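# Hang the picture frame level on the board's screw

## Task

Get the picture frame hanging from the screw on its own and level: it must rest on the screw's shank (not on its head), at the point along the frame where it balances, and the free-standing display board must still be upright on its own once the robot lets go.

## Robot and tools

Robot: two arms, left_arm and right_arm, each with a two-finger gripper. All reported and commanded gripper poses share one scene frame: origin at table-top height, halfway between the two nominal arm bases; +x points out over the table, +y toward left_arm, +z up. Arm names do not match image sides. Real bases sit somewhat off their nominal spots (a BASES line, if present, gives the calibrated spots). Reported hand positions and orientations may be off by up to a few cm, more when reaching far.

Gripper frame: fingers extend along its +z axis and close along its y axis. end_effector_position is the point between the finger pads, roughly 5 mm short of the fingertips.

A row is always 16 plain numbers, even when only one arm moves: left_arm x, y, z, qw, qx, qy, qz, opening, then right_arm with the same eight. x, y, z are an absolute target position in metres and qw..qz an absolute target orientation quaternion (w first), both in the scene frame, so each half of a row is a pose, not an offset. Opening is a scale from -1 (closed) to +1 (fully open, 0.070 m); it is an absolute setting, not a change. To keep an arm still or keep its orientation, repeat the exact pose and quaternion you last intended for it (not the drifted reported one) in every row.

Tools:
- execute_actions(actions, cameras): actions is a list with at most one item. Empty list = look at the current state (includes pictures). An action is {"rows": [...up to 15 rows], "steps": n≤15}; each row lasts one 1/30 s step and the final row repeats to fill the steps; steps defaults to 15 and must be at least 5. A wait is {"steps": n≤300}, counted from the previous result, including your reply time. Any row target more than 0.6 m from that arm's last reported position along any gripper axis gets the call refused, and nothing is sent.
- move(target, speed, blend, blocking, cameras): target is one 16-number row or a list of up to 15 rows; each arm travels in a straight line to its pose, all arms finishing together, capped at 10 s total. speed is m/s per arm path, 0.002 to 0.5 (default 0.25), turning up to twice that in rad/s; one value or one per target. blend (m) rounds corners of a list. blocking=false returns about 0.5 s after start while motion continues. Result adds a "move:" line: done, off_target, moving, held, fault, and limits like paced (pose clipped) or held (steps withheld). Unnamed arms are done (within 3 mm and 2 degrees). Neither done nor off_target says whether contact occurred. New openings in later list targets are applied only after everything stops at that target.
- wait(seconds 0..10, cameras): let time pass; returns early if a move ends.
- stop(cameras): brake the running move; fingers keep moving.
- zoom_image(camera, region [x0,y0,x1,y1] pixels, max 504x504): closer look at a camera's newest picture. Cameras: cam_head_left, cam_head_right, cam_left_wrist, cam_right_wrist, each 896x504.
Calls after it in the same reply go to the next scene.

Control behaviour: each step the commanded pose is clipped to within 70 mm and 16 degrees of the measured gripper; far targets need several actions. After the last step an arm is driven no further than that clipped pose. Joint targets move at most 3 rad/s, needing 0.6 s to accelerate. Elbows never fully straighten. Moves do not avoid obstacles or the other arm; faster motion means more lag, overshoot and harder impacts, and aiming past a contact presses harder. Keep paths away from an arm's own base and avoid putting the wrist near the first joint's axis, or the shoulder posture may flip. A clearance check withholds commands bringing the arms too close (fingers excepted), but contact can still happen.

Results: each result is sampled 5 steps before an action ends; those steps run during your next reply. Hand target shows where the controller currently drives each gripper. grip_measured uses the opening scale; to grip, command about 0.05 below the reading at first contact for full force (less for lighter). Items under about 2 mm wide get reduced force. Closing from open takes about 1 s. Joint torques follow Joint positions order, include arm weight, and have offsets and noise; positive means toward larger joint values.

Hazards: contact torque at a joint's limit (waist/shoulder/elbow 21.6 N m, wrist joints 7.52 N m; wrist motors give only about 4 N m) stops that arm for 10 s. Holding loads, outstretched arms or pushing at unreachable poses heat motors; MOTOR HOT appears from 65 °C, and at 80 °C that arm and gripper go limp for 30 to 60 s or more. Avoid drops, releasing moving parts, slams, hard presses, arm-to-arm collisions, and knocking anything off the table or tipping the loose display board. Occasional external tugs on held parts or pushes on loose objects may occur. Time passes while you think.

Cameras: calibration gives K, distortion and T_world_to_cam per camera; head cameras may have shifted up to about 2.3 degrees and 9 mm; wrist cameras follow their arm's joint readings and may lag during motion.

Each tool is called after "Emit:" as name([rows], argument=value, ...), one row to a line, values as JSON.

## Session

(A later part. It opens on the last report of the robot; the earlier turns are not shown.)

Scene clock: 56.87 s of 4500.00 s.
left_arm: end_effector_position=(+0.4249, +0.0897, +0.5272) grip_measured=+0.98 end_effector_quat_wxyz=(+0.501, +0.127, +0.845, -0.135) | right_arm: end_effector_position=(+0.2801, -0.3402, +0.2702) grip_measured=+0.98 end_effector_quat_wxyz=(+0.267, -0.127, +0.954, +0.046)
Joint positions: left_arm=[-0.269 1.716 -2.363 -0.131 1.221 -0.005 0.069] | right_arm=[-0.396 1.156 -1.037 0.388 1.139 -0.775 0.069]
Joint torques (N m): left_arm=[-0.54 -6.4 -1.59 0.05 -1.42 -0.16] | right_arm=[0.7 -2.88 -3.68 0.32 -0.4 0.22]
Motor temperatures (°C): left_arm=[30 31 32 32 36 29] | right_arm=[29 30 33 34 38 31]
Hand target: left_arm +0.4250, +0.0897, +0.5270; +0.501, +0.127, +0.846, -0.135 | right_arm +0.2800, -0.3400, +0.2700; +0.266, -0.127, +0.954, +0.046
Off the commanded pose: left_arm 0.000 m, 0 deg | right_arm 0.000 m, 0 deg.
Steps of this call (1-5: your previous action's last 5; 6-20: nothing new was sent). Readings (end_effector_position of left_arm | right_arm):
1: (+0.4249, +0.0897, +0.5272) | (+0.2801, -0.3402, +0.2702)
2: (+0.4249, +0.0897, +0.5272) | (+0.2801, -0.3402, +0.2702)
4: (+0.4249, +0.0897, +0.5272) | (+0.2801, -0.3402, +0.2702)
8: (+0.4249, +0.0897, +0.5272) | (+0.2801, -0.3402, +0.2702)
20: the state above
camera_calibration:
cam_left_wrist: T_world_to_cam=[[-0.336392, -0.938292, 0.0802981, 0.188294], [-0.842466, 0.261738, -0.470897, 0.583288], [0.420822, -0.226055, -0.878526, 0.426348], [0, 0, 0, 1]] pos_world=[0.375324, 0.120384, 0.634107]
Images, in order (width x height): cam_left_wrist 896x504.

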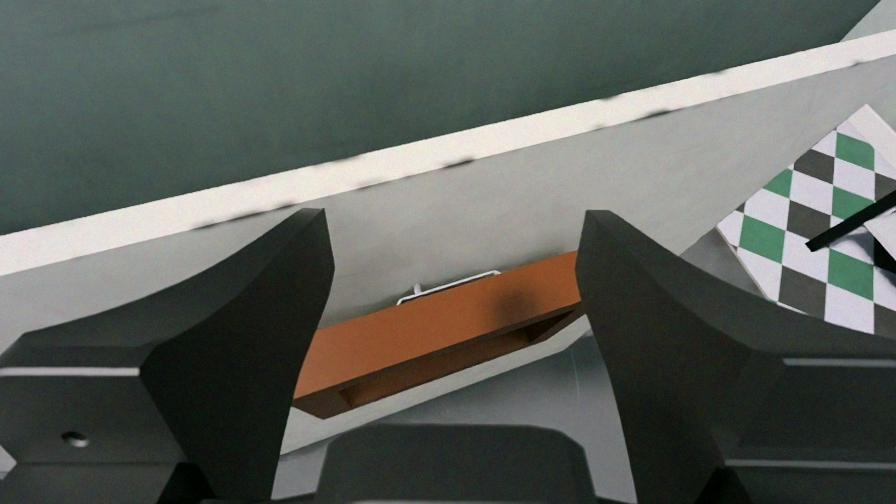

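Emit:
move([
  [0.345,0.12,0.52,0.501,0.127,0.846,-0.135,0.5,0.28,-0.34,0.27,0.266,-0.127,0.954,0.046,1.0],
  [0.28,0.28,0.45,0.40,0.127,0.90,-0.10,0.5,0.28,-0.34,0.27,0.266,-0.127,0.954,0.046,1.0],
], speed=0.25, blend=[0.03,0])

Emit:
zoom_image(camera="cam_head_left", region=[370, 30, 470, 105])

Emit:
zoom_image(camera="cam_head_right", region=[355, 30, 455, 105])

Emit:
zoom_image(camera="cam_head_left", region=[350, 150, 500, 200])

Emit:
zoom_image(camera="cam_head_right", region=[335, 150, 515, 200])

Scene clock: 59.70 s of 4500.00 s.
left_arm: end_effector_position=(+0.2806, +0.2799, +0.4498) grip_measured=+0.50 end_effector_quat_wxyz=(+0.480, +0.072, +0.874, -0.004) | right_arm: end_effector_position=(+0.2801, -0.3402, +0.2702) grip_measured=+0.98 end_effector_quat_wxyz=(+0.267, -0.127, +0.954, +0.046)
Joint positions: left_arm=[0.591 1.06 -1.441 -0.596 1.222 0.711 0.053] | right_arm=[-0.396 1.156 -1.037 0.388 1.139 -0.775 0.069]
Joint torques (N m): left_arm=[-0.87 -2.82 -2.1 -0.54 -0.65 -0.19] | right_arm=[0.68 -2.88 -3.67 0.32 -0.41 0.24]
Motor temperatures (°C): left_arm=[30 31 32 32 36 29] | right_arm=[29 30 33 34 38 31]
Hand target: left_arm +0.2804, +0.2797, +0.4497; +0.479, +0.072, +0.875, -0.005 | right_arm +0.2800, -0.3400, +0.2700; +0.266, -0.127, +0.954, +0.046
Off the commanded pose: left_arm 0.001 m, 16 deg | right_arm 0.000 m, 0 deg.
joint sent to its limit (left arm) — joint 5 (wrist pitch), upper limit.
Kept back: nothing.
move: off_target (left_arm)
camera_calibration:
cam_left_wrist: T_world_to_cam=[[-0.116804, -0.989637, -0.08352, 0.350862], [-0.908491, 0.140444, -0.393597, 0.39324], [0.401248, 0.0299034, -0.915481, 0.412592], [0, 0, 0, 1]] pos_world=[0.232685, 0.27966, 0.561802]
cam_right_wrist: T_world_to_cam=[[0.22933, -0.97285, -0.0311624, -0.386157], [-0.966628, -0.231385, 0.109956, 0.156017], [-0.114181, 0.00490634, -0.993448, 0.420448], [0, 0, 0, 1]] pos_world=[0.287375, -0.341636, 0.388505]

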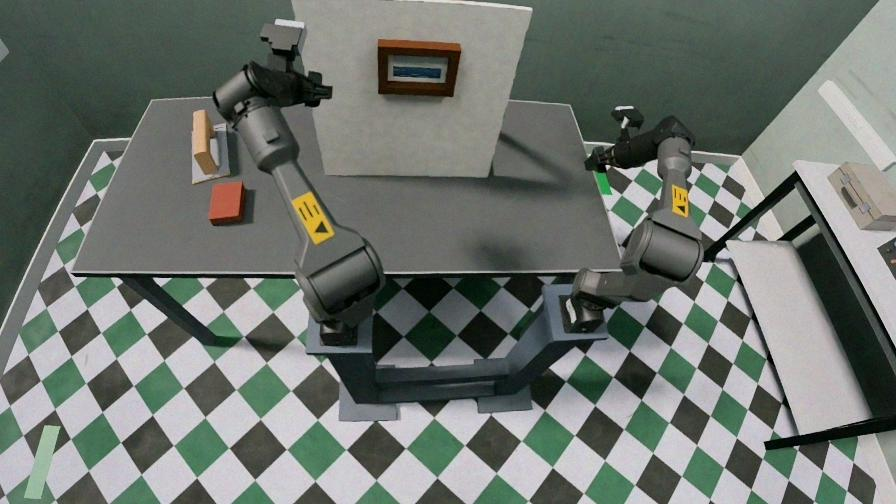

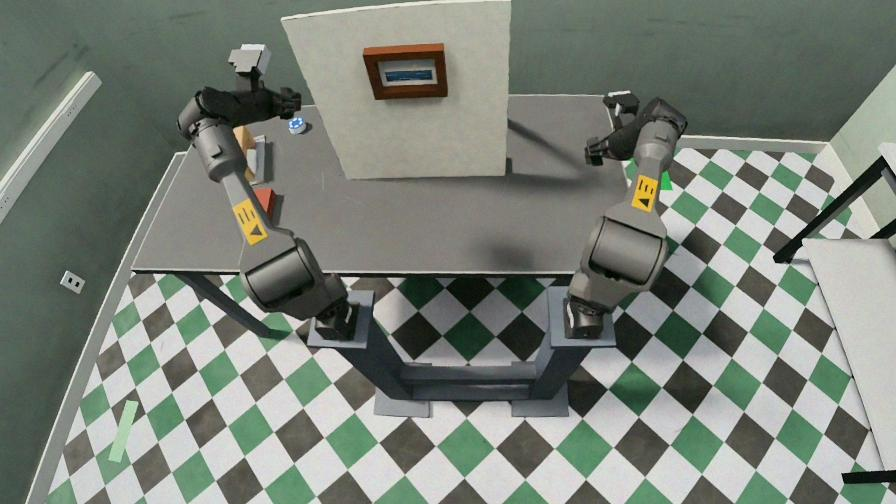

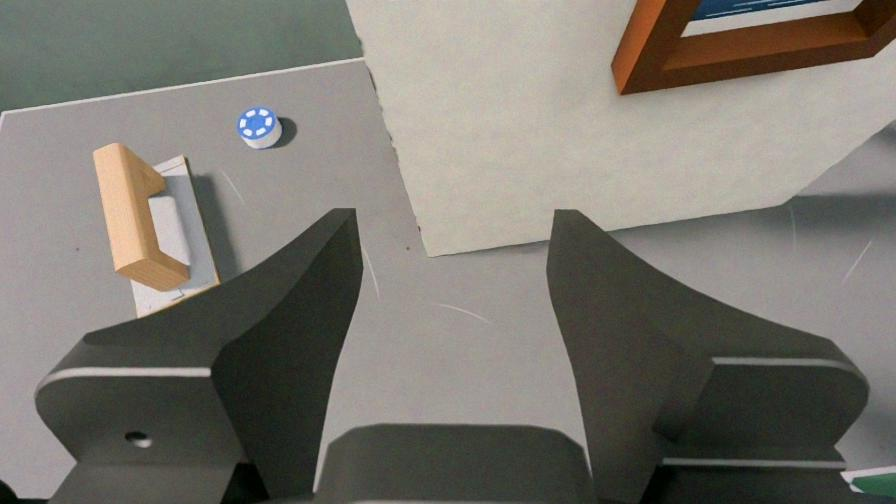

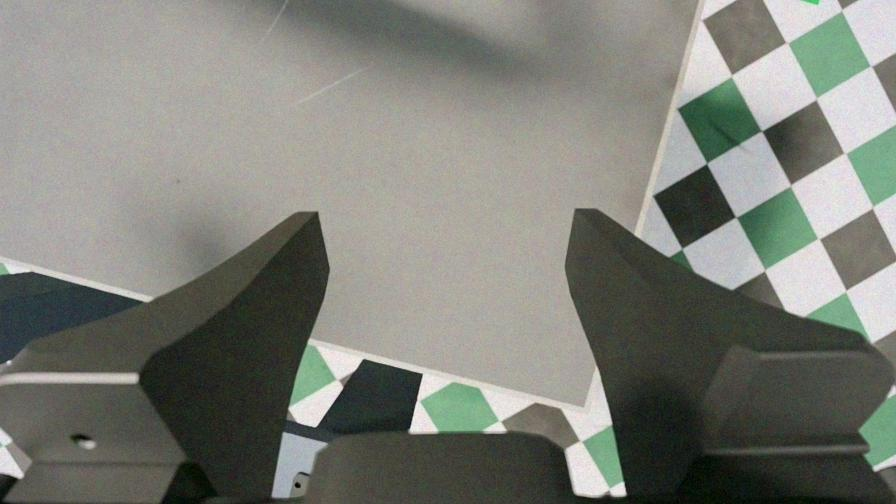

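Scaled by 5.040 from the camera's 896x504 image, which has a finer 1280x720 frame.

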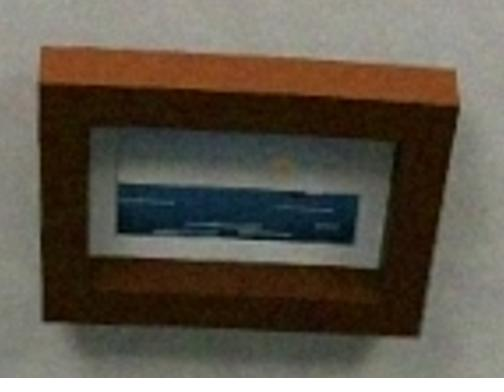

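Scaled by 5.040 from the camera's 896x504 image, which has a finer 1280x720 frame.

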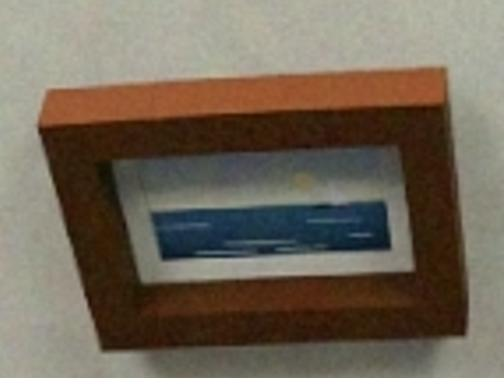

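Scaled by 3.360 from the camera's 896x504 image, which has a finer 1280x720 frame.

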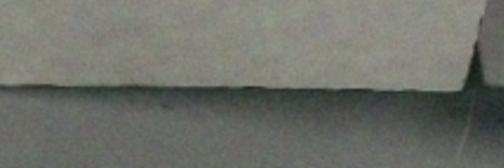

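Scaled by 2.800 from the camera's 896x504 image, which has a finer 1280x720 frame.

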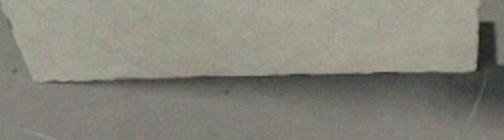

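Emit:
finished_scene(scene=2)

The scene is finished: the task was done.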